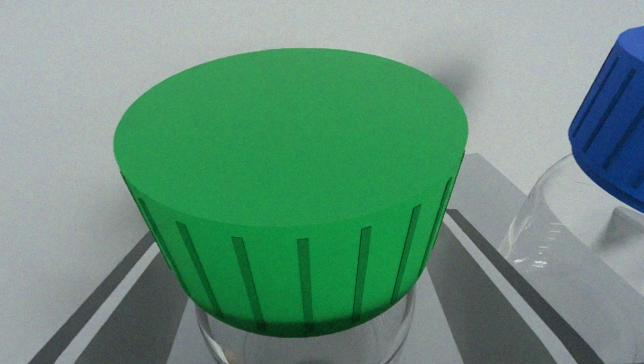

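Request:
{"api": "move", "payload": {"joints": {"left_gripper_m":0.04,"right_shoulder_pitch_rad":-0.392,"right_shoulder_roll_rad":-0.974,"right_shoulder_yaw_rad":-0.064,"right_elbow_rad":-2.320,"right_forearm_roll_rad":-0.780,"right_wrist_pitch_rad":1.057,"right_hand_roll_rad":1.061}, "min_time_s": 0.9, "cameras": ["left_wrist_camera"]}}

Scene clock: 131.57 s.
Joint torques (N m): left_arm=[-24.09 6.85 5.52 -6.53 -0.8 -1.86 0.03] | right_arm=[-13 -12.26 -6.37 -2.27 0.89 -1.31 0.06]
External joint torques (N m): left_arm=[-0.89 0.3 -1.77 0.14 -0.09 -0.07 0.01] | right_arm=[0.18 -1.18 1.93 0.31 -0.03 0.4 0.06]
Wrist force (N): left_arm=[0.6 -5.1 -0.4] | right_arm=[2.4 4.4 0.1]
Wrist torque (N m): left_arm=[0.15 0.11 0.03] | right_arm=[-0.22 0.00 -0.08]
Wrist force, peak (N): left_arm=[0.8 -5.6 -0.6] | right_arm=[3.9 5.7 -1.3]
move: off_target
base_odometry: x=-0.331 y=+2.468 heading=+1.814
lidar_m: 0.50 0.53 0.72 1.37 2.14 3.06 5.33 2.94 2.38 2.03 0.73 0.53
base_status: not commanded
joint_positions: torso_squat_rad=+0.350 torso_shift_rad=+0.000 torso_pitch_rad=+0.000 torso_yaw_rad=+0.000 left_shoulder_pitch_rad=-1.055 left_shoulder_roll_rad=+0.420 left_shoulder_yaw_rad=-0.317 left_elbow_rad=-1.506 left_forearm_roll_rad=+0.280 left_wrist_pitch_rad=+1.020 left_hand_roll_rad=-1.088 left_gripper_m=+0.055 right_shoulder_pitch_rad=-0.392 right_shoulder_roll_rad=-0.974 right_shoulder_yaw_rad=-0.064 right_elbow_rad=-2.320 right_forearm_roll_rad=-0.780 right_wrist_pitch_rad=+1.057 right_hand_roll_rad=+1.061 right_gripper_m=+0.080 head_pan_rad=+0.000 head_tilt_rad=+0.350
joint_status: left_gripper_m off_target (ended at +0.055, target +0.040); the others done
wheel_motors_off: 0
motor_effort: left_wheel=-10(10) right_wheel=+2(2)
chest: x=-0.2280 y=-0.0002 z=+1.2475 quat_wxyz=(+1.000, +0.000, +0.000, +0.000)
left_hand: x=+0.4094 y=+0.0749 z=+1.3258 quat_wxyz=(+0.473, +0.383, -0.500, -0.616)
right_hand: x=+0.2400 y=-0.2208 z=+1.3150 quat_wxyz=(+0.446, -0.361, -0.516, +0.636)
left_wrist_camera: T_world_to_cam=[[-0.29353, -0.95595, 0.00275, 0.18708], [-0.61267, 0.18592, -0.76816, 1.28269], [0.73381, -0.22717, -0.64025, 0.63964]] pos_world=[0.3714, 0.08566, 1.39433]

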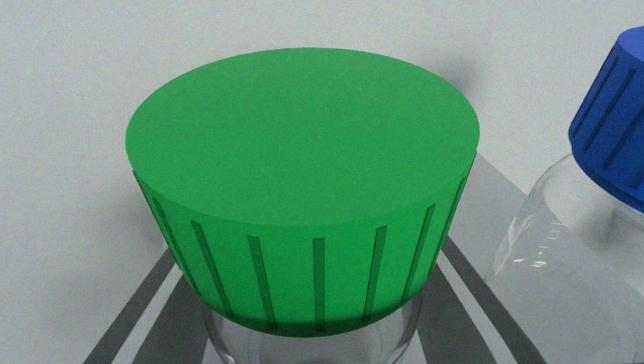

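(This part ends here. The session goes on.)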